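# Move the cart through the door to the yellow bay

## Task

Get the utility cart from this room, through the door that closes by itself, into the yellow bay in the next room. Each of the cart's four wheels must sit within the taped area and must not touch the tape. The copy-paper case must rest in the cart's top tray with no part of it overhanging the tray's edges. The door must have closed before the scene is ended. Either robot or both may be used, but if any robot tips over or is left leaning, the task fails.

## Robot and tools

Robots: r1 and r2 are identical Hello Robot Stretch 4 units. Each has an omni-wheel base, a lift that rides up a mast, a telescoping arm reaching forward, a wrist with yaw, pitch and roll, and a two-finger gripper. A robot stands about 1.6 m tall, and its base edge lies within 0.23 m of the base origin.

Frames: all lengths are in metres and angles in radians. In the base frame the origin is on the floor below the base centre, with x forward, y left and z up. hand_pose, a point between the open fingertips, is reported in this frame and may be slightly wrong. The odometry frame is where the base frame was when the scene began. base_odometry just integrates wheel rotation, so slip is counted as motion. Its heading runs from -3.142 to 3.142 and grows to the left. Each robot reports in its own frames, so the only way to tell where the two robots are relative to each other is through camera images, lidar_m and wrist_depth_mm.

move: the top-level arguments are r1, r2, cameras and blocking. blocking must always be false, otherwise the call is refused. The call comes back after about 0.5 s while motion continues. A robot's object may hold base, joints or both, plus optional pace, speeds and contact_limits; alternatively it holds only end_of_arm: "enable_torque", which re-powers any wrist or gripper motor that has shut off. Omitted robots receive nothing new.
base is a relative offset measured from where the base last reported itself (or from where it currently is if a move was still running): translate_m, positive forward, -2 to 2; strafe_m, positive left, -2 to 2; rotate_rad, positive counter-clockwise seen from above, -3.2 to 3.2. translate_m and strafe_m may be combined for a straight diagonal without turning; rotate_rad must be sent by itself.
joints are absolute targets, given by name: lift_m 0 to 1.2 (done within ±0.004); arm_m 0 to 0.55 (±0.004); wrist_yaw_rad -1.134 to 4.276 (0 points ahead, positive turns left, 3.14 is stowed back; past 3.4 the arm may obstruct); wrist_pitch_rad -1.117 to 4.259 (0 level, 1.57 pointing down); wrist_roll_rad -1.117 to 4.259 (0 has both fingers level, positive is clockwise viewed from behind); gripper_m -0.038 to 0.141, the fingertip gap, with negative values pressing the tips together. Wrist tolerances are ±0.02, gripper ±0.004.
pace is "slow", "default", "fast" or "max": base 0.1/0.3/0.4/0.6 m/s and 1/2/3/4 rad/s, lift 0.15/0.3/0.4/0.5 m/s, arm 0.1/0.4/0.6/0.7 m/s, wrist always 1.82 rad/s. With the lift above 0.2 the base is slowed, down to 0.3 m/s and 1 rad/s at 1.2. speeds sets individual top speeds for lift_m, arm_m and the wrist joints (not gripper_m), capped at the max pace.
contact_limits, 0 (gentlest) to 1, default 0.5, applies to arm_m, lift_m, translate_m, strafe_m and rotate_rad and must appear next to that same command. A base limit stays in force until an action names base again. Even at 0 the arm only stops after roughly 15 to 40 N; for a light touch use 0 and aim 1 to 3 mm beyond contact. When lifting a load, keep the lift limit at least 0.3 for 2 kg or 0.15 for 1 kg.
A new move only replaces the targets it names; everything else keeps going. A joint target past its range is clipped and reported; other bad values are refused, unknown keys make the call invalid. After a refusal, or after an unrequested stop appears, later move, wait and finished_scene calls in the same reply are skipped. Actions are cut at 14 s (time_out).

Results: per-robot state plus one image per requested camera (names from r1_/r2_ head_camera, head_left_camera, head_right_camera, wrist_camera, or "all"; [] gives none). The pictures line lists image order; frames may trail the state slightly. "as last shown" marks a robot copied from an earlier result. The move line gives "done" or the worst status per robot sent a motion. Statuses: moving, done (wheels turned the full amount even if slipping), off_target (stopped short, may still push), contact_stop (held back; that part goes slack), time_out (target dropped), limit_stop_at_own_body, limit_stop_at_tilt (lean over 6 degrees; lift, arm and wheels go slack until it drops), torque_fault (motor limp until enable_torque). on_its_own reports uncommanded behaviour; "held at" is the target, not the reading. lidar_m has 12 distances in 30-degree sectors starting straight ahead and going counter-clockwise (4th left, 7th back, 10th right); "-" means nothing seen or closer than 0.25 m; it misses glass, thin legs and much behind. wrist_depth_mm is a 7 by 7 grid from top left, 100 to 2000 mm. base_tilt is in degrees (forward, right), about 3 degrees of fixed error. If turned_by_wheels and turned_by_imu drift apart by over 0.1 rad in one move, the base slipped or hit something. motor_effort is percent of maximum with peak in brackets; servo_current is mA for wrist and gripper, roughly ±30 mA at rest. A firm grip shows as a rise in gripper current.

wait: seconds 0 to 10, plus cameras. It commands nothing and may return early once a commanded robot stops. wait(0) shows the earlier move line. stop: no arguments; brakes every running motion and re-brakes slack wheels; braked parts may keep pressing. zoom_image: camera and region [x0, y0, x1, y1] in pixels, up to 504 by 504, only for cameras in the latest images. finished_scene: scene 2; it ends the episode, and the result must hold afterwards.

Cautions: the simulation keeps running while you think. A robot base touching the other robot presses hard with any further drive, and a hard press fails the task. Two robots given the same distance can differ by about 3 cm per metre, which can strain a shared load and tip a robot. More than 1 kg in hand with arm_m above 0.2 risks tipping when driving, turning or stopping, especially fast. Self-collision stops occur with the gripper over the base and lift under about 0.2 (0.45 pointing down), or with upward tilt combined with roll or right yaw; folded-back wrists are more sensitive. Squeezing more than 0.02 below an object's width when fingers are boxed in can trip a torque fault. Avoid drops, slamming the door, hard impacts and strong pushes.

Each tool is called after ">>>" by a JSON object that holds its "name" and its "arguments".

## Session

>>> {"name": "move", "arguments": {}}

Scene clock: 2433.47 s.
r1.base_odometry: x=-2.282 y=+0.279 heading=+1.496
r1.turned_by_wheels: +0.000
r1.turned_by_imu: +0.000
r1.base_tilt: forward=-1.6 right=+1.3
r1.lidar_m: 0.62 1.07 2.16 2.42 4.22 1.37 3.04 2.57 1.15 0.65 0.53 0.52
r1.base_status: done
r1.joint_positions: lift_m=+0.660 arm_m=+0.200 wrist_yaw_rad=-0.783 wrist_pitch_rad=+0.002 wrist_roll_rad=+0.000 gripper_m=-0.029
r1.joint_status: all done
r1.measured_speeds: translate_m=+0.000 strafe_m=+0.000 rotate_rad=+0.000 lift_m=+0.000 arm_m=+0.000 wrist_yaw_rad=+0.000 wrist_pitch_rad=+0.000 wrist_roll_rad=+0.000
r1.motor_effort: lift_m=+23(23) arm_m=+4(4) wheel_0=+5(24) wheel_1=+1(4) wheel_2=+0(6)
r1.servo_current: wrist_yaw_rad=59(65) wrist_pitch_rad=39(52) wrist_roll_rad=52(65) gripper_m=72(228)
r1.hand_pose: x=+0.5138 y=-0.2653 z=+0.8372 quat_wxyz=(+0.924, +0.000, +0.001, -0.381) (m; r1's base frame)
r1.wrist_depth_mm: 234 221 236 236 236 236 236 / 222 223 236 236 237 237 237 / 223 223 236 237 237 237 237 / 236 223 237 237 237 237 238 / 236 224 238 174 238 239 239 / 237 224 238 181 239 240 239 / 237 224 239 173 239 240 241
r2.base_odometry: x=-1.432 y=-0.321 heading=-2.622
r2.turned_by_wheels: +0.000
r2.turned_by_imu: +0.000
r2.base_tilt: forward=-0.7 right=+0.1
r2.lidar_m: 0.42 2.81 2.41 2.42 2.86 2.75 2.76 2.62 2.26 2.28 2.64 0.40
r2.base_status: not commanded
r2.joint_positions: lift_m=+0.688 arm_m=+0.000 wrist_yaw_rad=+0.000 wrist_pitch_rad=+0.002 wrist_roll_rad=+1.568 gripper_m=-0.035
r2.joint_status: not commanded
r2.measured_speeds: translate_m=+0.000 strafe_m=+0.000 rotate_rad=+0.000 lift_m=+0.000 arm_m=+0.000 wrist_yaw_rad=+0.000 wrist_pitch_rad=+0.000 wrist_roll_rad=+0.000
r2.motor_effort: lift_m=+18(18) arm_m=-3(4) wheel_0=-9(10) wheel_1=-6(7) wheel_2=+7(8)
r2.servo_current: wrist_yaw_rad=46(59) wrist_pitch_rad=39(52) wrist_roll_rad=39(59) gripper_m=91(104)
r2.contact_limits: lift_m 0.2; translate_m 0.6
r2.hand_pose: x=+0.4593 y=-0.0875 z=+0.8655 quat_wxyz=(+0.708, +0.706, +0.001, -0.001) (m; r2's base frame)
r2.wrist_depth_mm: - - - 138 193 - - / - 402 399 144 200 - - / - 430 424 150 209 - - / - - 462 156 217 - - / - - 500 163 228 768 - / - - 183 168 181 1576 517 / - - - 112 247 1756 1229
pictures: r1_head_camera, r1_head_left_camera, r1_head_right_camera, r1_wrist_camera, r2_head_camera, r2_head_left_camera, r2_head_right_camera, r2_wrist_camera
Images, in order (width x height): r1_head_camera 420x560, r1_head_left_camera 420x672, r1_head_right_camera 420x672, r1_wrist_camera 616x392, r2_head_camera 420x560, r2_head_left_camera 420x672, r2_head_right_camera 420x672, r2_wrist_camera 616x392.

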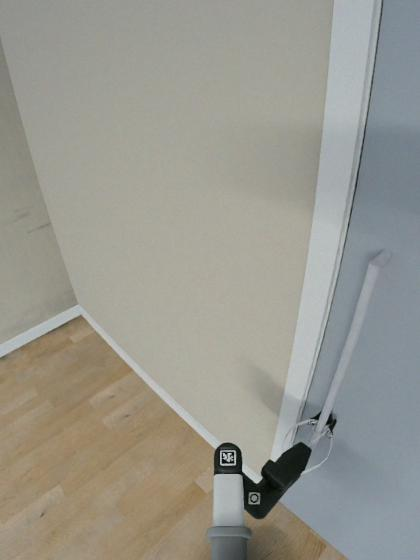

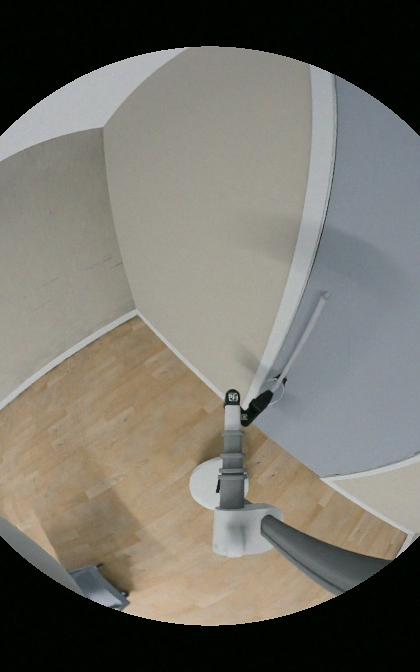

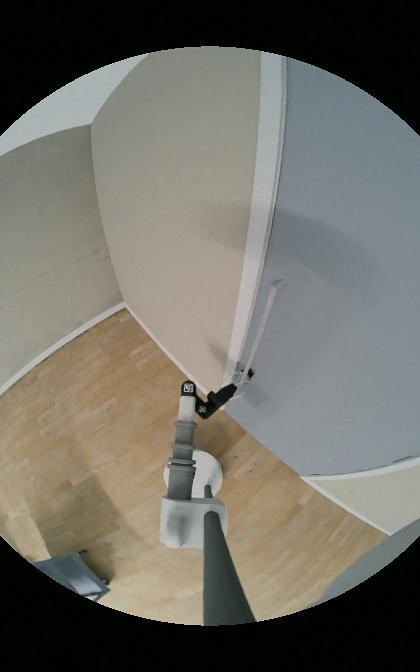

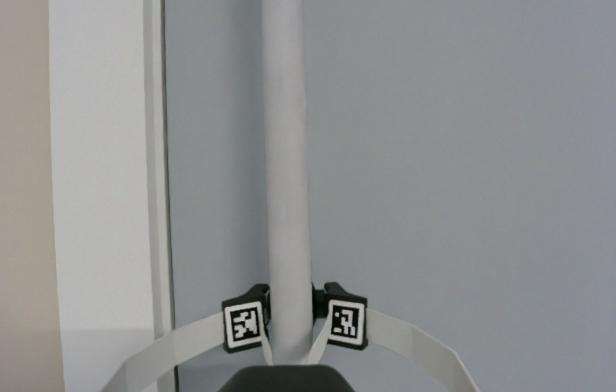

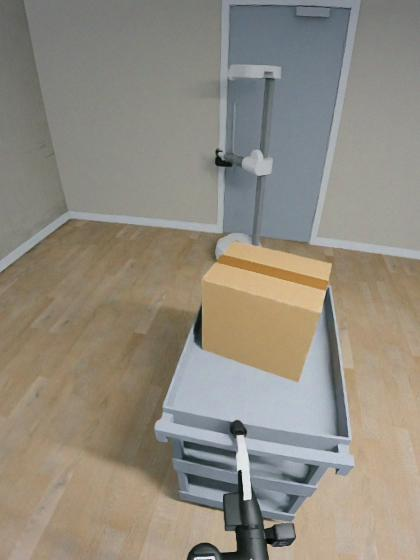

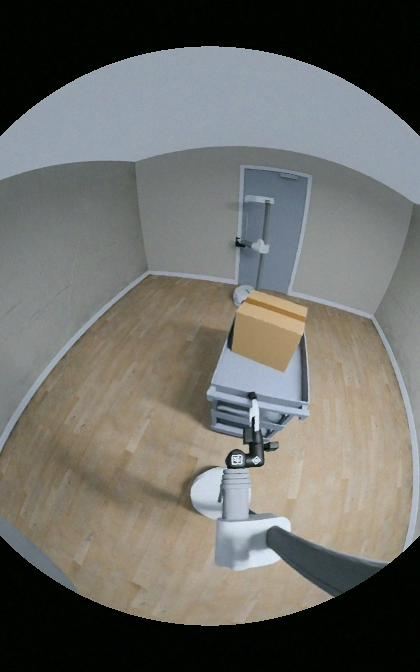

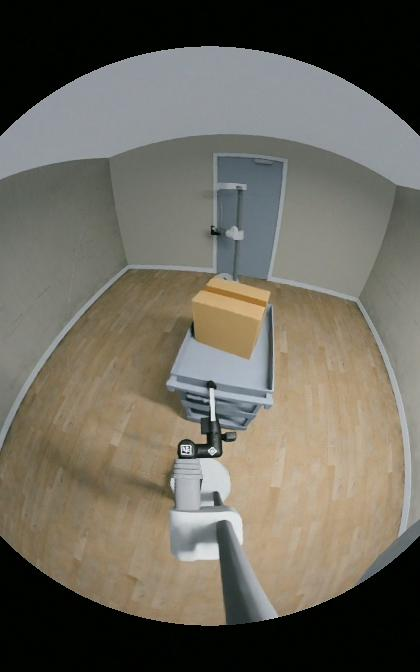

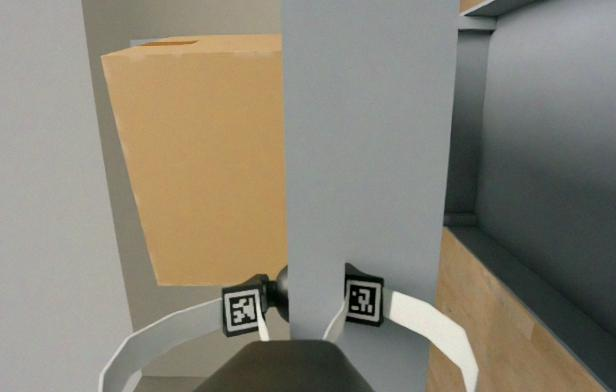

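>>> {"name": "zoom_image", "arguments": {"camera": "r2_head_camera", "region": [150, 0, 420, 270]}}

>>> {"name": "zoom_image", "arguments": {"camera": "r2_head_camera", "region": [130, 230, 380, 560]}}

>>> {"name": "zoom_image", "arguments": {"camera": "r1_head_camera", "region": [120, 220, 420, 560]}}

Scaled by 1.867 from the camera's 420x560 image, which has a finer 1200x1600 frame.

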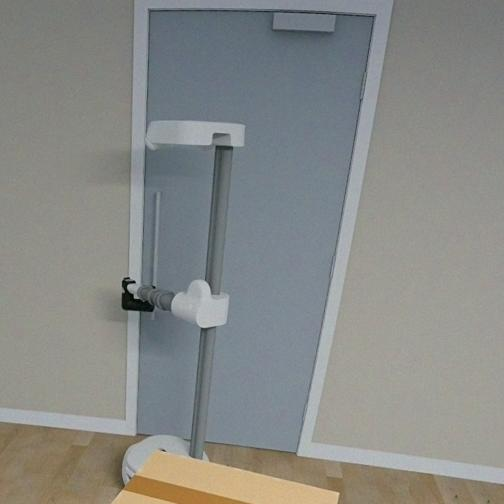

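Scaled by 1.527 from the camera's 420x560 image, which has a finer 1200x1600 frame.

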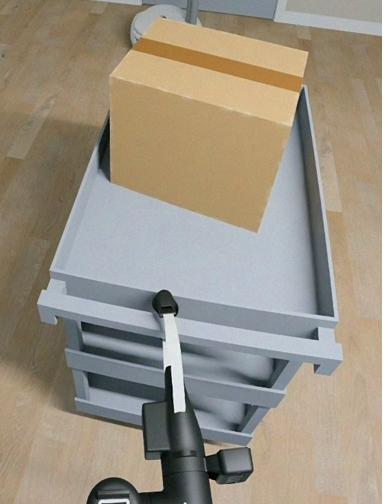

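Scaled by 1.482 from the camera's 420x560 image, which has a finer 600x800 frame.

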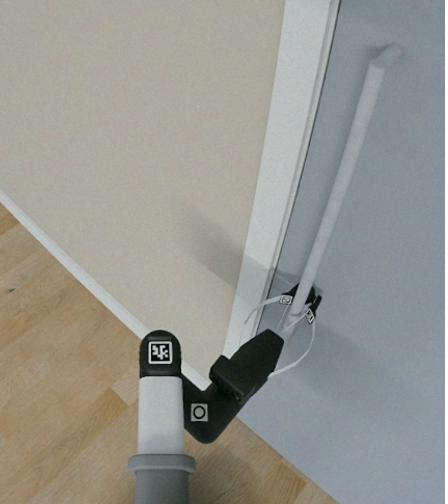

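>>> {"name": "zoom_image", "arguments": {"camera": "r2_head_camera", "region": [210, 90, 360, 180]}}

>>> {"name": "zoom_image", "arguments": {"camera": "r2_head_camera", "region": [210, 180, 360, 270]}}

>>> {"name": "zoom_image", "arguments": {"camera": "r2_head_camera", "region": [210, 0, 360, 90]}}

>>> {"name": "zoom_image", "arguments": {"camera": "r1_wrist_camera", "region": [100, 0, 504, 392]}}

Scaled by 3.360 from the camera's 420x560 image, which has a finer 1200x1600 frame.

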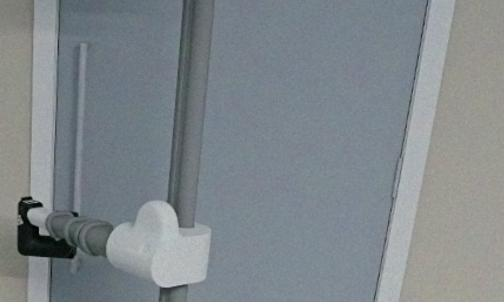

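Scaled by 3.360 from the camera's 420x560 image, which has a finer 1200x1600 frame.

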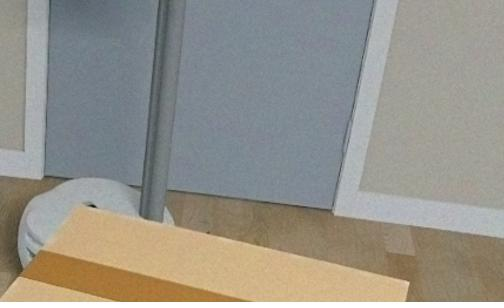

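Scaled by 3.360 from the camera's 420x560 image, which has a finer 1200x1600 frame.

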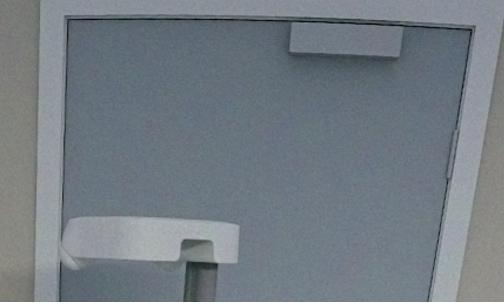

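Scaled by 1.248.

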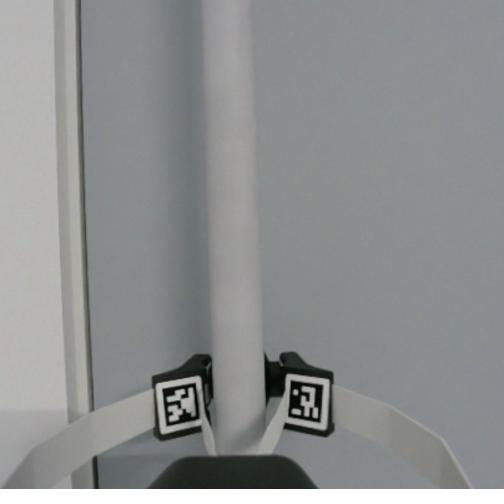

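>>> {"name": "move", "arguments": {"r1": {"base": {"translate_m": -0.25, "strafe_m": 0.08}, "joints": {"wrist_yaw_rad": -0.521}, "speeds": {"wrist_yaw_rad": 0.1}, "pace": "slow", "contact_limits": {"translate_m": 0.6, "strafe_m": 0.6}}, "blocking": false, "cameras": ["r1_head_camera", "r1_wrist_camera"]}}

>>> {"name": "wait", "arguments": {"seconds": 4, "cameras": ["r1_head_camera", "r1_wrist_camera", "r2_head_camera"]}}

r1: "contact_limits": translate_m and strafe_m are given together and make one move, which takes one limit: state it under one of them only
Scene clock: 2612.50 s.
r1.base_odometry: x=-2.282 y=+0.279 heading=+1.496
r1.turned_by_wheels: +0.000
r1.turned_by_imu: +0.000
r1.base_tilt: forward=-1.6 right=+1.3
r1.lidar_m: 0.63 1.06 2.14 2.45 4.25 1.37 3.08 2.60 1.17 0.61 0.54 0.49
r1.base_status: done
r1.joint_positions: lift_m=+0.660 arm_m=+0.200 wrist_yaw_rad=-0.783 wrist_pitch_rad=+0.002 wrist_roll_rad=+0.000 gripper_m=-0.029
r1.joint_status: all done
r1.measured_speeds: translate_m=+0.000 strafe_m=+0.000 rotate_rad=+0.000 lift_m=+0.000 arm_m=+0.000 wrist_yaw_rad=+0.000 wrist_pitch_rad=+0.000 wrist_roll_rad=+0.000
r1.motor_effort: lift_m=+23(23) arm_m=+4(4) wheel_0=+4(24) wheel_1=+1(4) wheel_2=+0(6)
r1.servo_current: wrist_yaw_rad=52(65) wrist_pitch_rad=39(52) wrist_roll_rad=65(65) gripper_m=78(228)
r1.hand_pose: x=+0.5138 y=-0.2653 z=+0.8372 quat_wxyz=(+0.924, +0.000, +0.001, -0.381) (m; r1's base frame)
r1.wrist_depth_mm: 234 222 236 236 236 236 237 / 222 222 236 236 236 237 237 / 223 222 237 237 237 237 238 / 236 223 237 237 238 238 239 / 236 224 239 174 238 238 238 / 237 224 238 181 239 239 239 / 237 224 239 172 240 240 241
r2.base_odometry: x=-1.432 y=-0.321 heading=-2.622
r2.turned_by_wheels: +0.000
r2.turned_by_imu: +0.000
r2.base_tilt: forward=-0.7 right=+0.1
r2.lidar_m: 0.42 2.81 2.42 2.41 2.83 2.75 2.75 2.64 2.28 2.26 2.67 0.38
r2.base_status: not commanded
r2.joint_positions: lift_m=+0.688 arm_m=+0.000 wrist_yaw_rad=+0.000 wrist_pitch_rad=+0.002 wrist_roll_rad=+1.568 gripper_m=-0.035
r2.joint_status: not commanded
r2.measured_speeds: translate_m=+0.000 strafe_m=+0.000 rotate_rad=+0.000 lift_m=+0.000 arm_m=+0.000 wrist_yaw_rad=+0.000 wrist_pitch_rad=+0.000 wrist_roll_rad=+0.000
r2.motor_effort: lift_m=+17(18) arm_m=-3(4) wheel_0=-10(10) wheel_1=-6(7) wheel_2=+7(8)
r2.servo_current: wrist_yaw_rad=46(59) wrist_pitch_rad=46(52) wrist_roll_rad=39(59) gripper_m=98(104)
r2.contact_limits: lift_m 0.2; translate_m 0.6
r2.hand_pose: x=+0.4593 y=-0.0875 z=+0.8655 quat_wxyz=(+0.708, +0.706, +0.001, -0.001) (m; r2's base frame)
r2.wrist_depth_mm: - - - 138 192 - - / - 402 397 144 200 - - / - 433 427 149 209 - - / - - 462 156 217 - - / - - 500 162 228 768 - / - - 183 168 181 1576 512 / - - - 112 247 1756 1229
pictures: none

not run: a call was refused earlier in this reply.

>>> {"name": "move", "arguments": {"r1": {"base": {"translate_m": -0.25, "strafe_m": 0.08}, "joints": {"wrist_yaw_rad": -0.521}, "speeds": {"wrist_yaw_rad": 0.1}, "pace": "slow", "contact_limits": {"translate_m": 0.6}}, "blocking": false, "cameras": []}}

>>> {"name": "wait", "arguments": {"seconds": 5, "cameras": ["r1_head_camera", "r1_wrist_camera", "r2_head_camera"]}}

Scene clock: 2616.23 s.
move: r1 moving
r1.base_odometry: x=-2.287 y=+0.267 heading=+1.495
r1.turned_by_wheels: -0.001
r1.turned_by_imu: -0.001
r1.base_tilt: forward=-1.6 right=+1.3
r1.lidar_m: 0.63 1.13 2.16 2.48 4.26 1.34 3.05 2.57 1.20 0.65 0.54 0.51
r1.base_status: translate_m moving; strafe_m moving
r1.joint_positions: lift_m=+0.660 arm_m=+0.200 wrist_yaw_rad=-0.744 wrist_pitch_rad=+0.002 wrist_roll_rad=+0.000 gripper_m=-0.029
r1.joint_status: wrist_yaw_rad moving
r1.measured_speeds: translate_m=-0.048 strafe_m=+0.013 rotate_rad=-0.008 lift_m=+0.000 arm_m=+0.001 wrist_yaw_rad=+0.100 wrist_pitch_rad=+0.000 wrist_roll_rad=+0.000
r1.motor_effort: lift_m=+23(23) arm_m=+3(4) wheel_0=-10(10) wheel_1=-2(5) wheel_2=+5(6)
r1.servo_current: wrist_yaw_rad=39(78) wrist_pitch_rad=39(46) wrist_roll_rad=46(59) gripper_m=72(78)
r1.contact_limits: translate_m 0.6
r1.hand_pose: x=+0.5239 y=-0.2596 z=+0.8372 quat_wxyz=(+0.932, +0.000, +0.001, -0.363) (m; r1's base frame)
r1.wrist_depth_mm: 243 230 243 176 241 240 240 / 244 231 244 243 242 241 240 / 246 231 245 243 243 242 241 / 247 232 245 244 243 243 242 / 247 232 246 181 244 244 242 / 248 233 247 181 244 243 243 / 248 233 247 180 245 245 243
r2.base_odometry: x=-1.432 y=-0.321 heading=-2.622
r2.turned_by_wheels: +0.000
r2.turned_by_imu: +0.000
r2.base_tilt: forward=-0.6 right=+0.0
r2.lidar_m: 0.40 2.78 2.41 2.42 2.82 2.74 2.77 2.64 2.28 2.27 2.69 0.37
r2.base_status: not commanded
r2.joint_positions: lift_m=+0.688 arm_m=+0.000 wrist_yaw_rad=+0.000 wrist_pitch_rad=+0.002 wrist_roll_rad=+1.568 gripper_m=-0.035
r2.joint_status: not commanded
r2.measured_speeds: translate_m=+0.000 strafe_m=+0.000 rotate_rad=+0.000 lift_m=+0.000 arm_m=+0.000 wrist_yaw_rad=+0.000 wrist_pitch_rad=+0.000 wrist_roll_rad=+0.000
r2.motor_effort: lift_m=+17(18) arm_m=-3(4) wheel_0=-10(10) wheel_1=-6(6) wheel_2=+7(7)
r2.servo_current: wrist_yaw_rad=46(59) wrist_pitch_rad=39(46) wrist_roll_rad=46(52) gripper_m=91(98)
r2.contact_limits: lift_m 0.2; translate_m 0.6
r2.hand_pose: x=+0.4593 y=-0.0875 z=+0.8655 quat_wxyz=(+0.708, +0.706, +0.001, -0.001) (m; r2's base frame)
r2.wrist_depth_mm: - - - 138 193 - - / - 402 397 144 200 - - / - 433 427 150 208 - - / - - 462 156 217 - - / - - 500 163 228 759 - / - - 183 169 181 1618 512 / - - - 112 247 1808 1255
pictures: none
No camera images: "cameras" was empty.

Scene clock: 2619.60 s.
earlier move: r1 done
r1.base_odometry: x=-2.381 y=+0.036 heading=+1.495
r1.turned_by_wheels: +0.001
r1.turned_by_imu: -0.018
r1.base_tilt: forward=-1.5 right=+1.3
r1.lidar_m: 0.64 1.53 2.24 2.57 1.15 1.13 2.96 2.48 1.73 0.94 0.62 0.56
r1.base_status: done
r1.joint_positions: lift_m=+0.660 arm_m=+0.200 wrist_yaw_rad=-0.514 wrist_pitch_rad=+0.002 wrist_roll_rad=+0.000 gripper_m=-0.029
r1.joint_status: all done
r1.measured_speeds: translate_m=+0.000 strafe_m=+0.000 rotate_rad=+0.000 lift_m=+0.000 arm_m=+0.000 wrist_yaw_rad=+0.000 wrist_pitch_rad=+0.000 wrist_roll_rad=+0.000
r1.motor_effort: lift_m=+23(23) arm_m=-4(5) wheel_0=-9(28) wheel_1=-4(13) wheel_2=+9(12)
r1.servo_current: wrist_yaw_rad=59(78) wrist_pitch_rad=46(52) wrist_roll_rad=52(65) gripper_m=72(85)
r1.contact_limits: translate_m 0.6
r1.hand_pose: x=+0.5792 y=-0.2179 z=+0.8372 quat_wxyz=(+0.967, +0.000, +0.001, -0.254) (m; r1's base frame)
r1.wrist_depth_mm: - - 244 243 244 243 243 / - - 244 244 244 245 243 / - - 245 245 244 245 244 / - - 245 245 245 245 245 / - - 246 245 246 246 246 / - - 209 181 245 246 247 / - 142 247 181 247 247 246
r2.base_odometry: x=-1.432 y=-0.321 heading=-2.622
r2.turned_by_wheels: +0.000
r2.turned_by_imu: +0.000
r2.base_tilt: forward=-0.6 right=+0.1
r2.lidar_m: 0.40 2.83 2.41 2.43 2.83 2.75 2.76 2.64 2.28 2.27 2.68 0.39
r2.base_status: not commanded
r2.joint_positions: lift_m=+0.688 arm_m=+0.000 wrist_yaw_rad=+0.000 wrist_pitch_rad=+0.002 wrist_roll_rad=+1.568 gripper_m=-0.035
r2.joint_status: not commanded
r2.measured_speeds: translate_m=+0.000 strafe_m=+0.000 rotate_rad=+0.000 lift_m=+0.000 arm_m=+0.000 wrist_yaw_rad=+0.000 wrist_pitch_rad=+0.000 wrist_roll_rad=+0.000
r2.motor_effort: lift_m=+17(18) arm_m=-3(4) wheel_0=-10(10) wheel_1=-6(7) wheel_2=+7(7)
r2.servo_current: wrist_yaw_rad=46(59) wrist_pitch_rad=46(46) wrist_roll_rad=39(65) gripper_m=91(98)
r2.contact_limits: lift_m 0.2; translate_m 0.6
r2.hand_pose: x=+0.4593 y=-0.0875 z=+0.8655 quat_wxyz=(+0.708, +0.706, +0.001, -0.001) (m; r2's base frame)
r2.wrist_depth_mm: - - - 138 192 - - / - 399 397 143 200 - - / - 430 427 150 208 - - / - - 459 156 216 - - / - - 500 163 226 759 - / - - 183 169 181 1537 517 / - - - 112 246 1808 1229
wait: 3.37 of 5 s (r1 has come to rest)
pictures: r1_head_camera, r1_wrist_camera, r2_head_camera
Images, in order (width x height): r1_head_camera 420x560, r1_wrist_camera 616x392, r2_head_camera 420x560.

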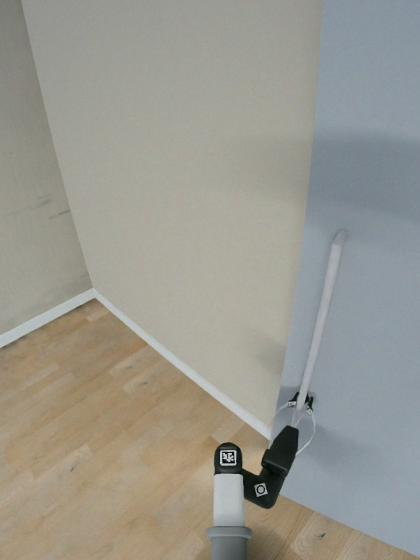

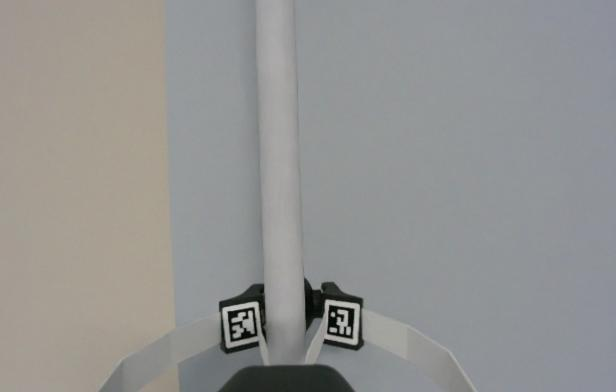

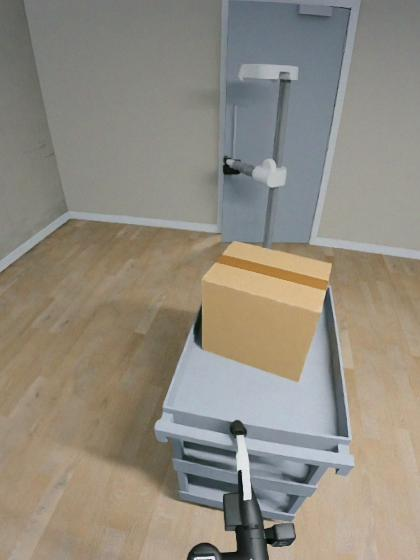

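>>> {"name": "move", "arguments": {"r1": {"base": {"translate_m": -0.265, "strafe_m": 0.010}, "joints": {"wrist_yaw_rad": -0.235}, "speeds": {"wrist_yaw_rad": 0.1}, "pace": "slow", "contact_limits": {"translate_m": 0.6}}, "blocking": false, "cameras": []}}

>>> {"name": "wait", "arguments": {"seconds": 5, "cameras": ["r1_head_camera", "r1_wrist_camera", "r2_head_camera"]}}

Scene clock: 2629.17 s.
move: r1 moving
r1.base_odometry: x=-2.382 y=+0.024 heading=+1.494
r1.turned_by_wheels: -0.001
r1.turned_by_imu: -0.001
r1.base_tilt: forward=-1.5 right=+1.3
r1.lidar_m: 0.64 1.51 2.26 2.59 1.13 1.12 2.94 2.48 1.74 0.95 0.62 0.55
r1.base_status: translate_m moving; strafe_m moving
r1.joint_positions: lift_m=+0.660 arm_m=+0.200 wrist_yaw_rad=-0.473 wrist_pitch_rad=+0.002 wrist_roll_rad=+0.000 gripper_m=-0.029
r1.joint_status: wrist_yaw_rad moving
r1.measured_speeds: translate_m=-0.049 strafe_m=+0.002 rotate_rad=-0.004 lift_m=+0.000 arm_m=+0.000 wrist_yaw_rad=+0.100 wrist_pitch_rad=+0.000 wrist_roll_rad=+0.000
r1.motor_effort: lift_m=+23(23) arm_m=-5(5) wheel_0=-14(16) wheel_1=-7(7) wheel_2=+11(13)
r1.servo_current: wrist_yaw_rad=46(85) wrist_pitch_rad=39(46) wrist_roll_rad=52(59) gripper_m=72(78)
r1.contact_limits: translate_m 0.6
r1.hand_pose: x=+0.5879 y=-0.2092 z=+0.8372 quat_wxyz=(+0.972, +0.000, +0.001, -0.234) (m; r1's base frame)
r1.wrist_depth_mm: - - 245 179 242 240 239 / - - 245 244 242 241 240 / - - 247 244 243 242 240 / - - 247 244 244 242 241 / - - 247 244 244 243 242 / - - 247 183 244 243 242 / - 140 249 179 246 243 243
r2.base_odometry: x=-1.432 y=-0.321 heading=-2.622
r2.turned_by_wheels: +0.000
r2.turned_by_imu: +0.000
r2.base_tilt: forward=-0.6 right=+0.1
r2.lidar_m: 0.35 2.80 2.40 2.41 2.84 2.76 2.74 2.63 2.27 2.27 2.70 0.39
r2.base_status: not commanded
r2.joint_positions: lift_m=+0.688 arm_m=+0.000 wrist_yaw_rad=+0.000 wrist_pitch_rad=+0.002 wrist_roll_rad=+1.568 gripper_m=-0.035
r2.joint_status: not commanded
r2.measured_speeds: translate_m=+0.000 strafe_m=+0.000 rotate_rad=+0.000 lift_m=+0.000 arm_m=+0.000 wrist_yaw_rad=+0.000 wrist_pitch_rad=+0.000 wrist_roll_rad=+0.000
r2.motor_effort: lift_m=+17(18) arm_m=-3(4) wheel_0=-10(10) wheel_1=-6(6) wheel_2=+7(8)
r2.servo_current: wrist_yaw_rad=46(65) wrist_pitch_rad=39(46) wrist_roll_rad=46(59) gripper_m=91(98)
r2.contact_limits: lift_m 0.2; translate_m 0.6
r2.hand_pose: x=+0.4593 y=-0.0875 z=+0.8655 quat_wxyz=(+0.708, +0.706, +0.001, -0.001) (m; r2's base frame)
r2.wrist_depth_mm: - - - 138 193 - - / - 399 394 144 201 - - / - 433 424 149 209 - - / - - 462 156 217 - - / - - 500 163 228 759 - / - - 183 168 181 1576 517 / - - - 112 248 1808 1229
pictures: none
No camera images: "cameras" was empty.

Scene clock: 2632.60 s.
earlier move: r1 done
r1.base_odometry: x=-2.410 y=-0.227 heading=+1.495
r1.turned_by_wheels: +0.001
r1.turned_by_imu: +0.001
r1.base_tilt: forward=-1.5 right=+1.2
r1.lidar_m: 0.54 1.90 2.42 2.77 0.93 0.93 2.76 2.30 2.13 1.16 0.79 0.64
r1.base_status: done
r1.joint_positions: lift_m=+0.660 arm_m=+0.200 wrist_yaw_rad=-0.231 wrist_pitch_rad=+0.002 wrist_roll_rad=+0.000 gripper_m=-0.029
r1.joint_status: all done
r1.measured_speeds: translate_m=+0.000 strafe_m=+0.000 rotate_rad=+0.000 lift_m=+0.000 arm_m=+0.000 wrist_yaw_rad=+0.000 wrist_pitch_rad=+0.000 wrist_roll_rad=+0.000
r1.motor_effort: lift_m=+23(23) arm_m=-4(5) wheel_0=-10(18) wheel_1=-5(9) wheel_2=+11(16)
r1.servo_current: wrist_yaw_rad=39(85) wrist_pitch_rad=39(52) wrist_roll_rad=52(65) gripper_m=65(78)
r1.contact_limits: translate_m 0.6
r1.hand_pose: x=+0.6318 y=-0.1510 z=+0.8372 quat_wxyz=(+0.993, +0.000, +0.001, -0.115) (m; r1's base frame)
r1.wrist_depth_mm: - - 244 243 243 241 241 / - - 244 244 243 242 242 / - - 245 244 244 243 242 / - - 245 244 244 244 243 / - - 247 244 244 244 243 / - - 247 183 246 244 244 / - 141 247 182 246 245 245
r2.base_odometry: x=-1.432 y=-0.321 heading=-2.622
r2.turned_by_wheels: +0.000
r2.turned_by_imu: +0.000
r2.base_tilt: forward=-0.7 right=+0.1
r2.lidar_m: 0.40 2.81 2.41 2.44 2.83 2.74 2.77 2.62 2.28 2.30 2.68 0.39
r2.base_status: not commanded
r2.joint_positions: lift_m=+0.688 arm_m=+0.000 wrist_yaw_rad=+0.000 wrist_pitch_rad=+0.002 wrist_roll_rad=+1.568 gripper_m=-0.035
r2.joint_status: not commanded
r2.measured_speeds: translate_m=+0.000 strafe_m=+0.000 rotate_rad=+0.000 lift_m=+0.000 arm_m=+0.000 wrist_yaw_rad=+0.000 wrist_pitch_rad=+0.000 wrist_roll_rad=+0.000
r2.motor_effort: lift_m=+18(18) arm_m=-3(4) wheel_0=-9(10) wheel_1=-6(7) wheel_2=+7(8)
r2.servo_current: wrist_yaw_rad=46(65) wrist_pitch_rad=46(52) wrist_roll_rad=46(59) gripper_m=85(104)
r2.contact_limits: lift_m 0.2; translate_m 0.6
r2.hand_pose: x=+0.4593 y=-0.0875 z=+0.8655 quat_wxyz=(+0.708, +0.706, +0.001, -0.001) (m; r2's base frame)
r2.wrist_depth_mm: - - - 138 193 - - / - 399 397 144 200 - - / - 430 424 150 208 - - / - - 459 156 217 - - / - - 496 162 227 759 - / - - 183 169 182 1618 517 / - - - 112 246 1808 1229
wait: 3.43 of 5 s (r1 has come to rest)
pictures: r1_head_camera, r1_wrist_camera, r2_head_camera
Images, in order (width x height): r1_head_camera 420x560, r1_wrist_camera 616x392, r2_head_camera 420x560.

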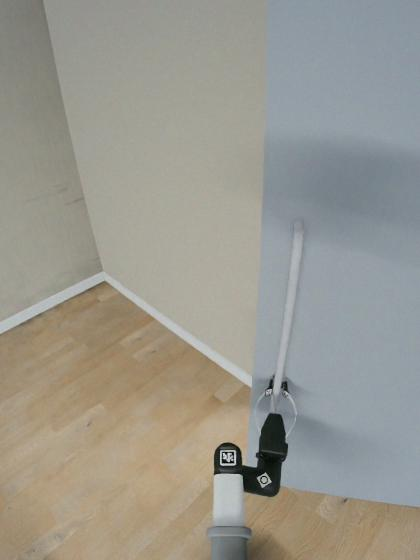

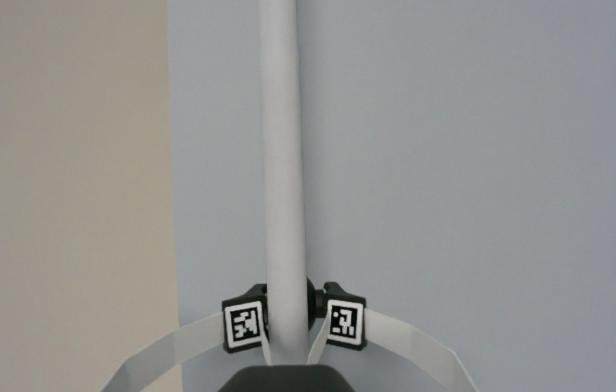

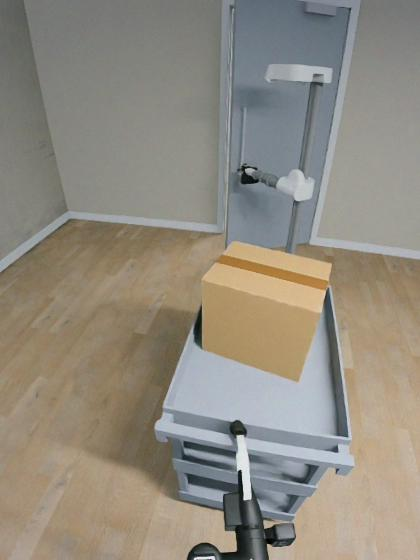

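>>> {"name": "move", "arguments": {"r1": {"base": {"translate_m": -0.256, "strafe_m": -0.060}, "joints": {"wrist_yaw_rad": 0.015}, "speeds": {"wrist_yaw_rad": 0.1}, "pace": "slow", "contact_limits": {"translate_m": 0.6}}, "blocking": false, "cameras": []}}

>>> {"name": "wait", "arguments": {"seconds": 6, "cameras": ["r1_wrist_camera"]}}

>>> {"name": "move", "arguments": {"r1": {"base": {"translate_m": -0.231, "strafe_m": -0.124}, "joints": {"wrist_yaw_rad": 0.28}, "speeds": {"wrist_yaw_rad": 0.1}, "pace": "slow", "contact_limits": {"translate_m": 0.6}}, "blocking": false, "cameras": []}}

>>> {"name": "wait", "arguments": {"seconds": 6, "cameras": ["r1_head_camera", "r1_wrist_camera", "r2_head_camera"]}}

Scene clock: 2651.53 s.
move: r1 moving
r1.base_odometry: x=-2.408 y=-0.239 heading=+1.494
r1.turned_by_wheels: -0.001
r1.turned_by_imu: -0.001
r1.base_tilt: forward=-1.5 right=+1.3
r1.lidar_m: 0.60 1.89 2.43 2.81 0.91 0.90 2.74 2.30 2.15 1.16 0.80 0.64
r1.base_status: translate_m moving; strafe_m moving
r1.joint_positions: lift_m=+0.660 arm_m=+0.200 wrist_yaw_rad=-0.189 wrist_pitch_rad=+0.002 wrist_roll_rad=+0.000 gripper_m=-0.029
r1.joint_status: wrist_yaw_rad moving
r1.measured_speeds: translate_m=-0.048 strafe_m=-0.011 rotate_rad=+0.001 lift_m=+0.000 arm_m=+0.000 wrist_yaw_rad=+0.094 wrist_pitch_rad=+0.000 wrist_roll_rad=+0.000
r1.motor_effort: lift_m=+23(23) arm_m=-4(5) wheel_0=-12(13) wheel_1=-7(10) wheel_2=+12(15)
r1.servo_current: wrist_yaw_rad=33(85) wrist_pitch_rad=39(46) wrist_roll_rad=59(72) gripper_m=78(78)
r1.contact_limits: translate_m 0.6
r1.hand_pose: x=+0.6377 y=-0.1402 z=+0.8372 quat_wxyz=(+0.996, +0.000, +0.001, -0.095) (m; r1's base frame)
r1.wrist_depth_mm: - - 245 177 241 239 237 / - - 246 242 241 239 238 / - - 246 244 242 241 239 / - - 247 244 243 241 239 / - - 247 182 244 241 240 / - - 186 181 244 242 240 / - 138 248 180 245 241 241
r2.base_odometry: x=-1.432 y=-0.321 heading=-2.622
r2.turned_by_wheels: +0.000
r2.turned_by_imu: +0.000
r2.base_tilt: forward=-0.7 right=+0.1
r2.lidar_m: 0.39 2.83 2.41 2.40 2.84 2.73 2.76 2.65 2.26 2.27 2.66 0.40
r2.base_status: not commanded
r2.joint_positions: lift_m=+0.688 arm_m=+0.000 wrist_yaw_rad=+0.000 wrist_pitch_rad=+0.002 wrist_roll_rad=+1.568 gripper_m=-0.035
r2.joint_status: not commanded
r2.measured_speeds: translate_m=+0.000 strafe_m=+0.000 rotate_rad=+0.000 lift_m=+0.000 arm_m=+0.000 wrist_yaw_rad=+0.000 wrist_pitch_rad=+0.000 wrist_roll_rad=+0.000
r2.motor_effort: lift_m=+17(18) arm_m=-3(4) wheel_0=-9(10) wheel_1=-6(6) wheel_2=+7(7)
r2.servo_current: wrist_yaw_rad=52(52) wrist_pitch_rad=39(46) wrist_roll_rad=39(59) gripper_m=85(98)
r2.contact_limits: lift_m 0.2; translate_m 0.6
r2.hand_pose: x=+0.4593 y=-0.0875 z=+0.8655 quat_wxyz=(+0.708, +0.706, +0.001, -0.001) (m; r2's base frame)
r2.wrist_depth_mm: - - - 138 192 - - / - 402 397 144 200 - - / - 430 430 150 208 - - / - - 462 156 217 - - / - - 500 163 228 759 - / - - 184 169 181 1618 512 / - - - 112 247 1808 1205
pictures: none
No camera images: "cameras" was empty.

Scene clock: 2654.90 s.
earlier move: r1 done
r1.base_odometry: x=-2.370 y=-0.486 heading=+1.496
r1.turned_by_wheels: +0.001
r1.turned_by_imu: +0.002
r1.base_tilt: forward=-1.6 right=+1.3
r1.lidar_m: 0.60 2.16 2.62 3.02 0.73 0.79 2.49 2.10 2.09 1.32 0.96 0.69
r1.base_status: done
r1.joint_positions: lift_m=+0.660 arm_m=+0.200 wrist_yaw_rad=+0.021 wrist_pitch_rad=+0.002 wrist_roll_rad=+0.000 gripper_m=-0.029
r1.joint_status: all done
r1.measured_speeds: translate_m=+0.000 strafe_m=+0.000 rotate_rad=+0.000 lift_m=+0.000 arm_m=+0.000 wrist_yaw_rad=+0.000 wrist_pitch_rad=+0.000 wrist_roll_rad=+0.000
r1.motor_effort: lift_m=+23(23) arm_m=-5(5) wheel_0=-1(13) wheel_1=-2(11) wheel_2=+13(15)
r1.servo_current: wrist_yaw_rad=46(85) wrist_pitch_rad=39(52) wrist_roll_rad=46(72) gripper_m=78(78)
r1.contact_limits: translate_m 0.6
r1.hand_pose: x=+0.6611 y=-0.0814 z=+0.8372 quat_wxyz=(+1.000, +0.000, +0.001, +0.010) (m; r1's base frame)
r1.wrist_depth_mm: - - 243 243 243 243 243 / - - 244 243 243 244 243 / - - 245 245 243 244 244 / - - 245 245 245 245 245 / - - 245 245 246 246 245 / - - 247 182 246 247 246 / - 1808 247 178 247 246 247
r2.base_odometry: x=-1.432 y=-0.321 heading=-2.622
r2.turned_by_wheels: +0.000
r2.turned_by_imu: +0.000
r2.base_tilt: forward=-0.7 right=+0.1
r2.lidar_m: 0.39 2.79 2.43 2.43 2.86 2.76 2.75 2.63 2.26 2.29 2.63 0.38
r2.base_status: not commanded
r2.joint_positions: lift_m=+0.688 arm_m=+0.000 wrist_yaw_rad=+0.000 wrist_pitch_rad=+0.002 wrist_roll_rad=+1.568 gripper_m=-0.035
r2.joint_status: not commanded
r2.measured_speeds: translate_m=+0.000 strafe_m=+0.000 rotate_rad=+0.000 lift_m=+0.000 arm_m=+0.000 wrist_yaw_rad=+0.000 wrist_pitch_rad=+0.000 wrist_roll_rad=+0.000
r2.motor_effort: lift_m=+17(18) arm_m=-3(4) wheel_0=-10(10) wheel_1=-6(7) wheel_2=+7(7)
r2.servo_current: wrist_yaw_rad=46(65) wrist_pitch_rad=39(52) wrist_roll_rad=39(59) gripper_m=98(104)
r2.contact_limits: lift_m 0.2; translate_m 0.6
r2.hand_pose: x=+0.4593 y=-0.0875 z=+0.8655 quat_wxyz=(+0.708, +0.706, +0.001, -0.001) (m; r2's base frame)
r2.wrist_depth_mm: - 1499 530 138 193 - - / - 399 397 144 200 - - / - 436 427 150 208 - - / - - 462 156 216 - - / - - 500 163 227 768 - / - - 183 168 181 1618 517 / - - - 112 247 1756 1229
wait: 3.37 of 6 s (r1 has come to rest)
pictures: r1_wrist_camera
Images, in order (width x height): r1_wrist_camera 616x392.

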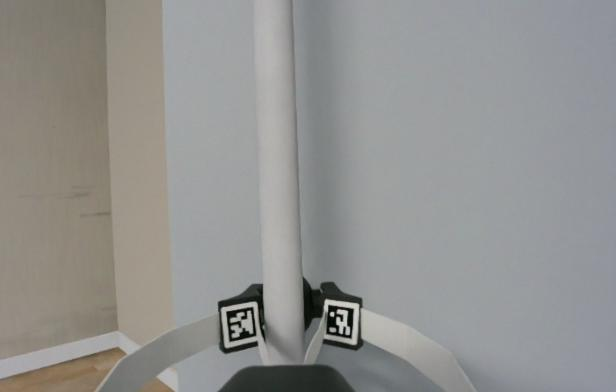

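Scene clock: 2655.40 s.
move: r1 moving
r1.base_odometry: x=-2.364 y=-0.499 heading=+1.496
r1.turned_by_wheels: +0.000
r1.turned_by_imu: +0.000
r1.base_tilt: forward=-1.5 right=+1.2
r1.lidar_m: 0.60 2.18 2.63 3.04 0.78 0.77 2.44 2.10 2.07 1.33 1.01 0.71
r1.base_status: translate_m moving; strafe_m moving
r1.joint_positions: lift_m=+0.660 arm_m=+0.200 wrist_yaw_rad=+0.062 wrist_pitch_rad=+0.002 wrist_roll_rad=+0.000 gripper_m=-0.029
r1.joint_status: wrist_yaw_rad moving
r1.measured_speeds: translate_m=-0.048 strafe_m=-0.027 rotate_rad=+0.001 lift_m=+0.000 arm_m=+0.000 wrist_yaw_rad=+0.102 wrist_pitch_rad=+0.000 wrist_roll_rad=+0.000
r1.motor_effort: lift_m=+23(23) arm_m=-4(5) wheel_0=-5(6) wheel_1=-8(9) wheel_2=+17(17)
r1.servo_current: wrist_yaw_rad=52(72) wrist_pitch_rad=39(46) wrist_roll_rad=46(59) gripper_m=72(78)
r1.contact_limits: translate_m 0.6
r1.hand_pose: x=+0.6642 y=-0.0694 z=+0.8372 quat_wxyz=(+1.000, +0.000, +0.001, +0.031) (m; r1's base frame)
r1.wrist_depth_mm: - - 244 180 242 240 239 / - - 245 243 243 241 240 / - - 246 244 243 241 240 / - - 246 244 244 242 241 / - - 247 244 244 243 242 / - - 208 183 245 243 242 / - 1921 249 180 246 244 242
r2.base_odometry: x=-1.432 y=-0.321 heading=-2.622
r2.turned_by_wheels: +0.000
r2.turned_by_imu: +0.000
r2.base_tilt: forward=-0.7 right=+0.1
r2.lidar_m: 0.39 2.80 2.42 2.43 2.85 2.75 2.74 2.65 2.27 2.27 2.66 0.36
r2.base_status: not commanded
r2.joint_positions: lift_m=+0.688 arm_m=+0.000 wrist_yaw_rad=+0.000 wrist_pitch_rad=+0.002 wrist_roll_rad=+1.568 gripper_m=-0.035
r2.joint_status: not commanded
r2.measured_speeds: translate_m=+0.000 strafe_m=+0.000 rotate_rad=+0.000 lift_m=+0.000 arm_m=+0.000 wrist_yaw_rad=+0.000 wrist_pitch_rad=+0.000 wrist_roll_rad=+0.000
r2.motor_effort: lift_m=+17(18) arm_m=-3(4) wheel_0=-9(10) wheel_1=-6(6) wheel_2=+7(7)
r2.servo_current: wrist_yaw_rad=39(52) wrist_pitch_rad=39(46) wrist_roll_rad=46(59) gripper_m=91(98)
r2.contact_limits: lift_m 0.2; translate_m 0.6
r2.hand_pose: x=+0.4593 y=-0.0875 z=+0.8655 quat_wxyz=(+0.708, +0.706, +0.001, -0.001) (m; r2's base frame)
r2.wrist_depth_mm: - 1464 530 138 192 - - / - 402 397 144 200 - - / - 436 424 150 208 - - / - - 462 156 218 - - / - - 504 163 226 768 - / - - 184 169 181 1576 508 / - - - 112 247 1863 1205
pictures: none
No camera images: "cameras" was empty.

Scene clock: 2658.67 s.
earlier move: r1 done
r1.base_odometry: x=-2.264 y=-0.725 heading=+1.497
r1.turned_by_wheels: +0.001
r1.turned_by_imu: +0.002
r1.base_tilt: forward=-1.6 right=+1.3
r1.lidar_m: 0.59 2.30 2.87 0.83 0.73 4.01 2.18 1.84 1.82 1.43 1.20 0.77
r1.base_status: done
r1.joint_positions: lift_m=+0.660 arm_m=+0.200 wrist_yaw_rad=+0.284 wrist_pitch_rad=+0.002 wrist_roll_rad=+0.000 gripper_m=-0.029
r1.joint_status: all done
r1.measured_speeds: translate_m=+0.000 strafe_m=+0.000 rotate_rad=+0.000 lift_m=+0.000 arm_m=+0.000 wrist_yaw_rad=+0.000 wrist_pitch_rad=+0.000 wrist_roll_rad=+0.000
r1.motor_effort: lift_m=+23(23) arm_m=-4(5) wheel_0=+2(7) wheel_1=-2(10) wheel_2=+13(17)
r1.servo_current: wrist_yaw_rad=46(72) wrist_pitch_rad=39(52) wrist_roll_rad=46(78) gripper_m=72(78)
r1.contact_limits: translate_m 0.6
r1.hand_pose: x=+0.6723 y=-0.0030 z=+0.8372 quat_wxyz=(+0.990, +0.000, +0.001, +0.142) (m; r1's base frame)
r1.wrist_depth_mm: - - 242 243 243 244 244 / - - 243 243 244 245 244 / - - 244 244 244 244 244 / - - 245 245 245 245 245 / - - 245 245 246 246 246 / - - 245 183 247 247 247 / - 1921 247 180 247 247 247
r2.base_odometry: x=-1.432 y=-0.321 heading=-2.622
r2.turned_by_wheels: +0.000
r2.turned_by_imu: +0.000
r2.base_tilt: forward=-0.6 right=+0.1
r2.lidar_m: 0.40 2.80 2.44 2.41 2.82 2.75 2.76 2.61 2.29 2.26 2.66 0.38
r2.base_status: not commanded
r2.joint_positions: lift_m=+0.688 arm_m=+0.000 wrist_yaw_rad=+0.000 wrist_pitch_rad=+0.002 wrist_roll_rad=+1.568 gripper_m=-0.035
r2.joint_status: not commanded
r2.measured_speeds: translate_m=+0.000 strafe_m=+0.000 rotate_rad=+0.000 lift_m=+0.000 arm_m=+0.000 wrist_yaw_rad=+0.000 wrist_pitch_rad=+0.000 wrist_roll_rad=+0.000
r2.motor_effort: lift_m=+17(18) arm_m=-3(4) wheel_0=-9(10) wheel_1=-6(7) wheel_2=+7(7)
r2.servo_current: wrist_yaw_rad=39(59) wrist_pitch_rad=46(52) wrist_roll_rad=52(65) gripper_m=91(98)
r2.contact_limits: lift_m 0.2; translate_m 0.6
r2.hand_pose: x=+0.4593 y=-0.0875 z=+0.8655 quat_wxyz=(+0.708, +0.706, +0.001, -0.001) (m; r2's base frame)
r2.wrist_depth_mm: - - - 138 193 - - / - 402 399 144 200 - - / - 430 424 150 208 - - / - - 462 156 217 - - / - - 500 163 228 759 - / - - 183 169 181 1537 512 / - - - 112 247 1808 1229
wait: 3.27 of 6 s (r1 has come to rest)
pictures: r1_head_camera, r1_wrist_camera, r2_head_camera
Images, in order (width x height): r1_head_camera 420x560, r1_wrist_camera 616x392, r2_head_camera 420x560.

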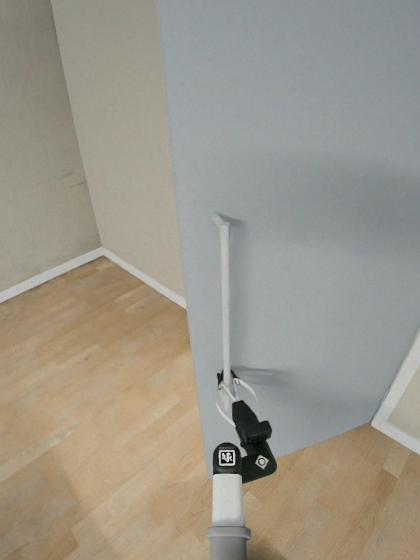

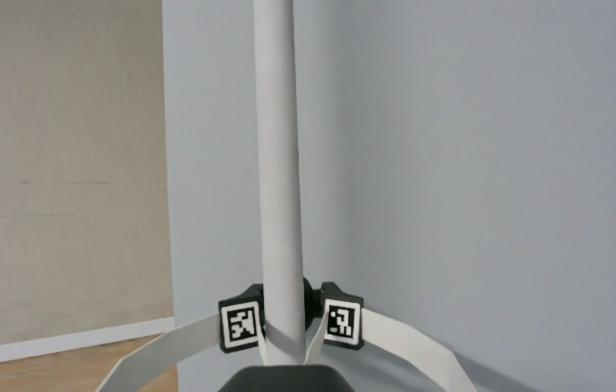

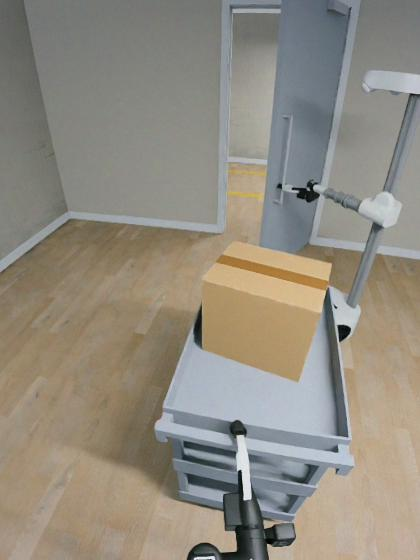

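>>> {"name": "zoom_image", "arguments": {"camera": "r2_head_camera", "region": [140, 200, 420, 520]}}

>>> {"name": "zoom_image", "arguments": {"camera": "r2_head_camera", "region": [200, 100, 350, 280]}}

>>> {"name": "wait", "arguments": {"seconds": 0, "cameras": ["r1_head_left_camera", "r1_head_right_camera", "r2_head_left_camera", "r2_head_right_camera", "r2_head_camera"]}}

Scaled by 1.575 from the camera's 420x560 image, which has a finer 1200x1600 frame.

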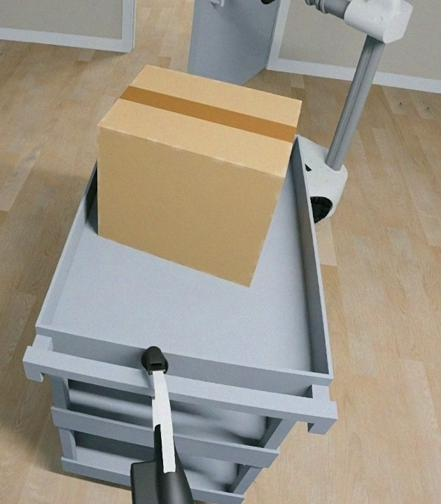

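Scaled by 2.800 from the camera's 420x560 image, which has a finer 1200x1600 frame.

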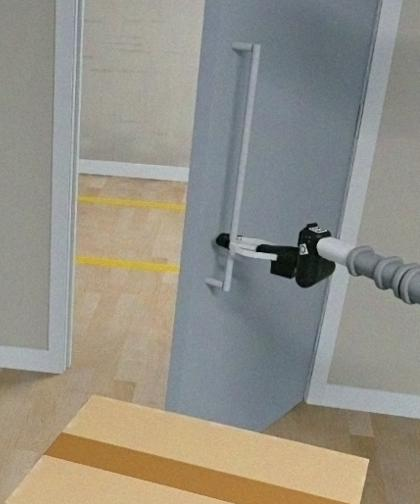

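Scene clock: 2790.23 s.
r1.base_odometry: x=-2.264 y=-0.725 heading=+1.497
r1.turned_by_wheels: +0.000
r1.turned_by_imu: +0.000
r1.base_tilt: forward=-1.6 right=+1.3
r1.lidar_m: 0.59 2.32 2.87 0.85 0.75 4.02 2.18 1.85 1.84 1.41 1.19 0.76
r1.base_status: done
r1.joint_positions: lift_m=+0.660 arm_m=+0.200 wrist_yaw_rad=+0.284 wrist_pitch_rad=+0.002 wrist_roll_rad=+0.000 gripper_m=-0.029
r1.joint_status: all done
r1.measured_speeds: translate_m=+0.000 strafe_m=+0.000 rotate_rad=+0.000 lift_m=+0.000 arm_m=+0.000 wrist_yaw_rad=+0.000 wrist_pitch_rad=+0.000 wrist_roll_rad=+0.000
r1.motor_effort: lift_m=+23(23) arm_m=-5(5) wheel_0=+2(7) wheel_1=-2(10) wheel_2=+13(17)
r1.servo_current: wrist_yaw_rad=46(72) wrist_pitch_rad=46(52) wrist_roll_rad=33(78) gripper_m=72(78)
r1.contact_limits: translate_m 0.6
r1.hand_pose: x=+0.6723 y=-0.0030 z=+0.8372 quat_wxyz=(+0.990, +0.000, +0.001, +0.142) (m; r1's base frame)
r1.wrist_depth_mm: - - 243 243 243 243 244 / - - 243 243 244 244 244 / - - 244 243 245 245 244 / - - 245 246 244 246 245 / - - 246 245 245 246 246 / - - 246 183 246 246 246 / - 1921 246 180 247 246 247
r2.base_odometry: x=-1.432 y=-0.321 heading=-2.622
r2.turned_by_wheels: +0.000
r2.turned_by_imu: +0.000
r2.base_tilt: forward=-0.7 right=+0.1
r2.lidar_m: 0.39 2.78 2.41 2.43 2.86 2.73 2.73 2.66 2.26 2.27 2.68 0.38
r2.base_status: not commanded
r2.joint_positions: lift_m=+0.688 arm_m=+0.000 wrist_yaw_rad=+0.000 wrist_pitch_rad=+0.002 wrist_roll_rad=+1.568 gripper_m=-0.035
r2.joint_status: not commanded
r2.measured_speeds: translate_m=+0.000 strafe_m=+0.000 rotate_rad=+0.000 lift_m=+0.000 arm_m=+0.000 wrist_yaw_rad=+0.000 wrist_pitch_rad=+0.000 wrist_roll_rad=+0.000
r2.motor_effort: lift_m=+17(18) arm_m=-3(4) wheel_0=-10(10) wheel_1=-6(7) wheel_2=+7(7)
r2.servo_current: wrist_yaw_rad=39(59) wrist_pitch_rad=33(52) wrist_roll_rad=46(65) gripper_m=98(98)
r2.contact_limits: lift_m 0.2; translate_m 0.6
r2.hand_pose: x=+0.4593 y=-0.0875 z=+0.8655 quat_wxyz=(+0.708, +0.706, +0.001, -0.001) (m; r2's base frame)
r2.wrist_depth_mm: - - - 138 193 - - / - 402 394 143 200 - - / - 433 424 150 208 - - / - - 462 156 217 - - / - - 500 163 227 768 - / - - 183 168 181 1537 517 / - - - 112 247 1808 1229
pictures: r1_head_left_camera, r1_head_right_camera, r2_head_camera, r2_head_left_camera, r2_head_right_camera
Images, in order (width x height): r1_head_left_camera 420x672, r1_head_right_camera 420x672, r2_head_camera 420x560, r2_head_left_camera 420x672, r2_head_right_camera 420x672.

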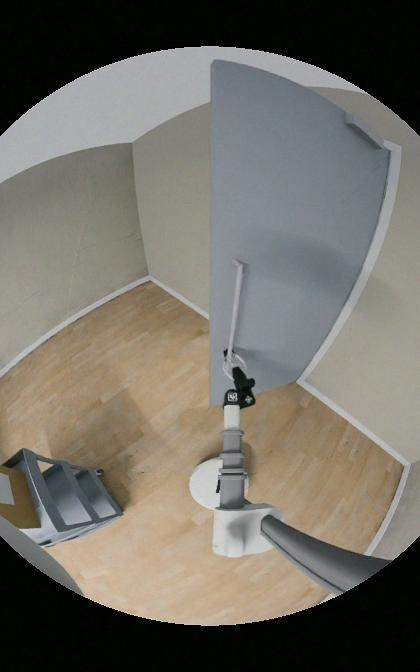

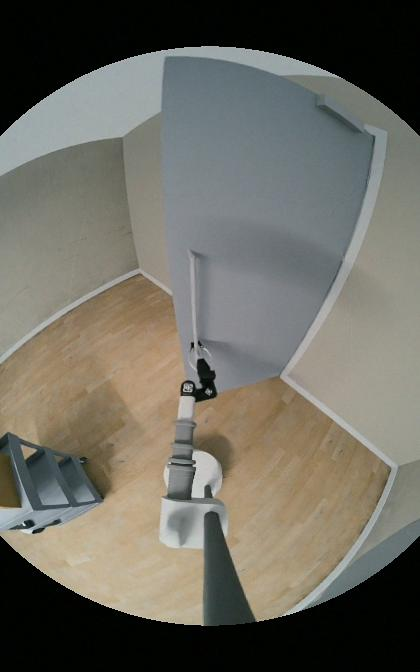

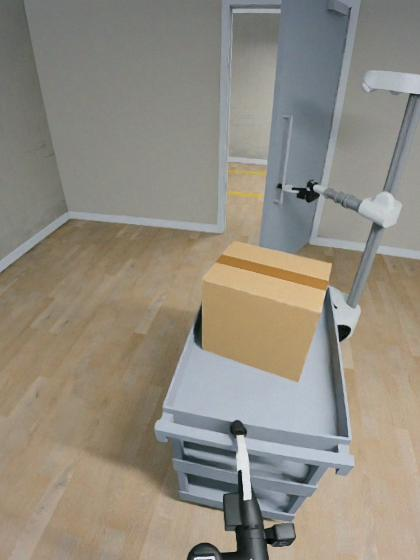

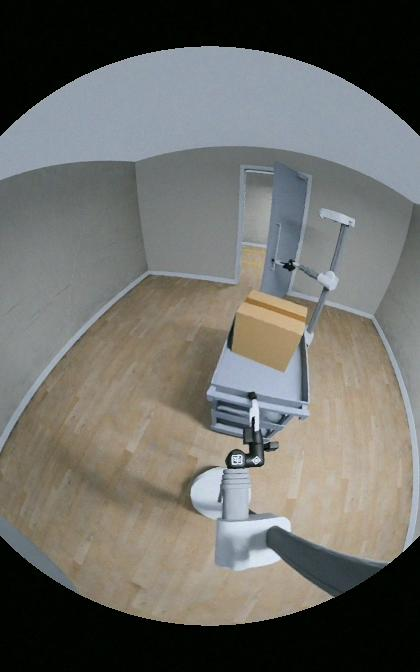

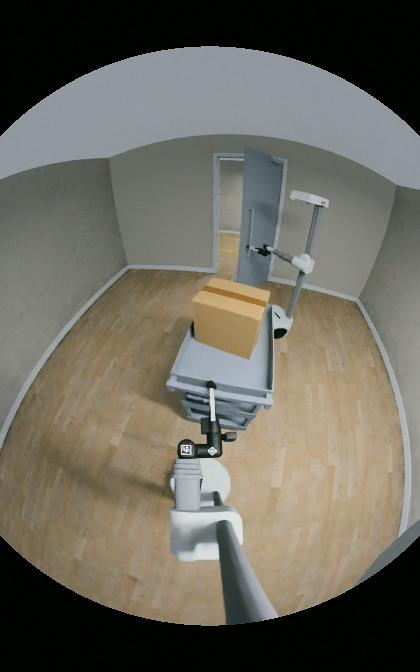

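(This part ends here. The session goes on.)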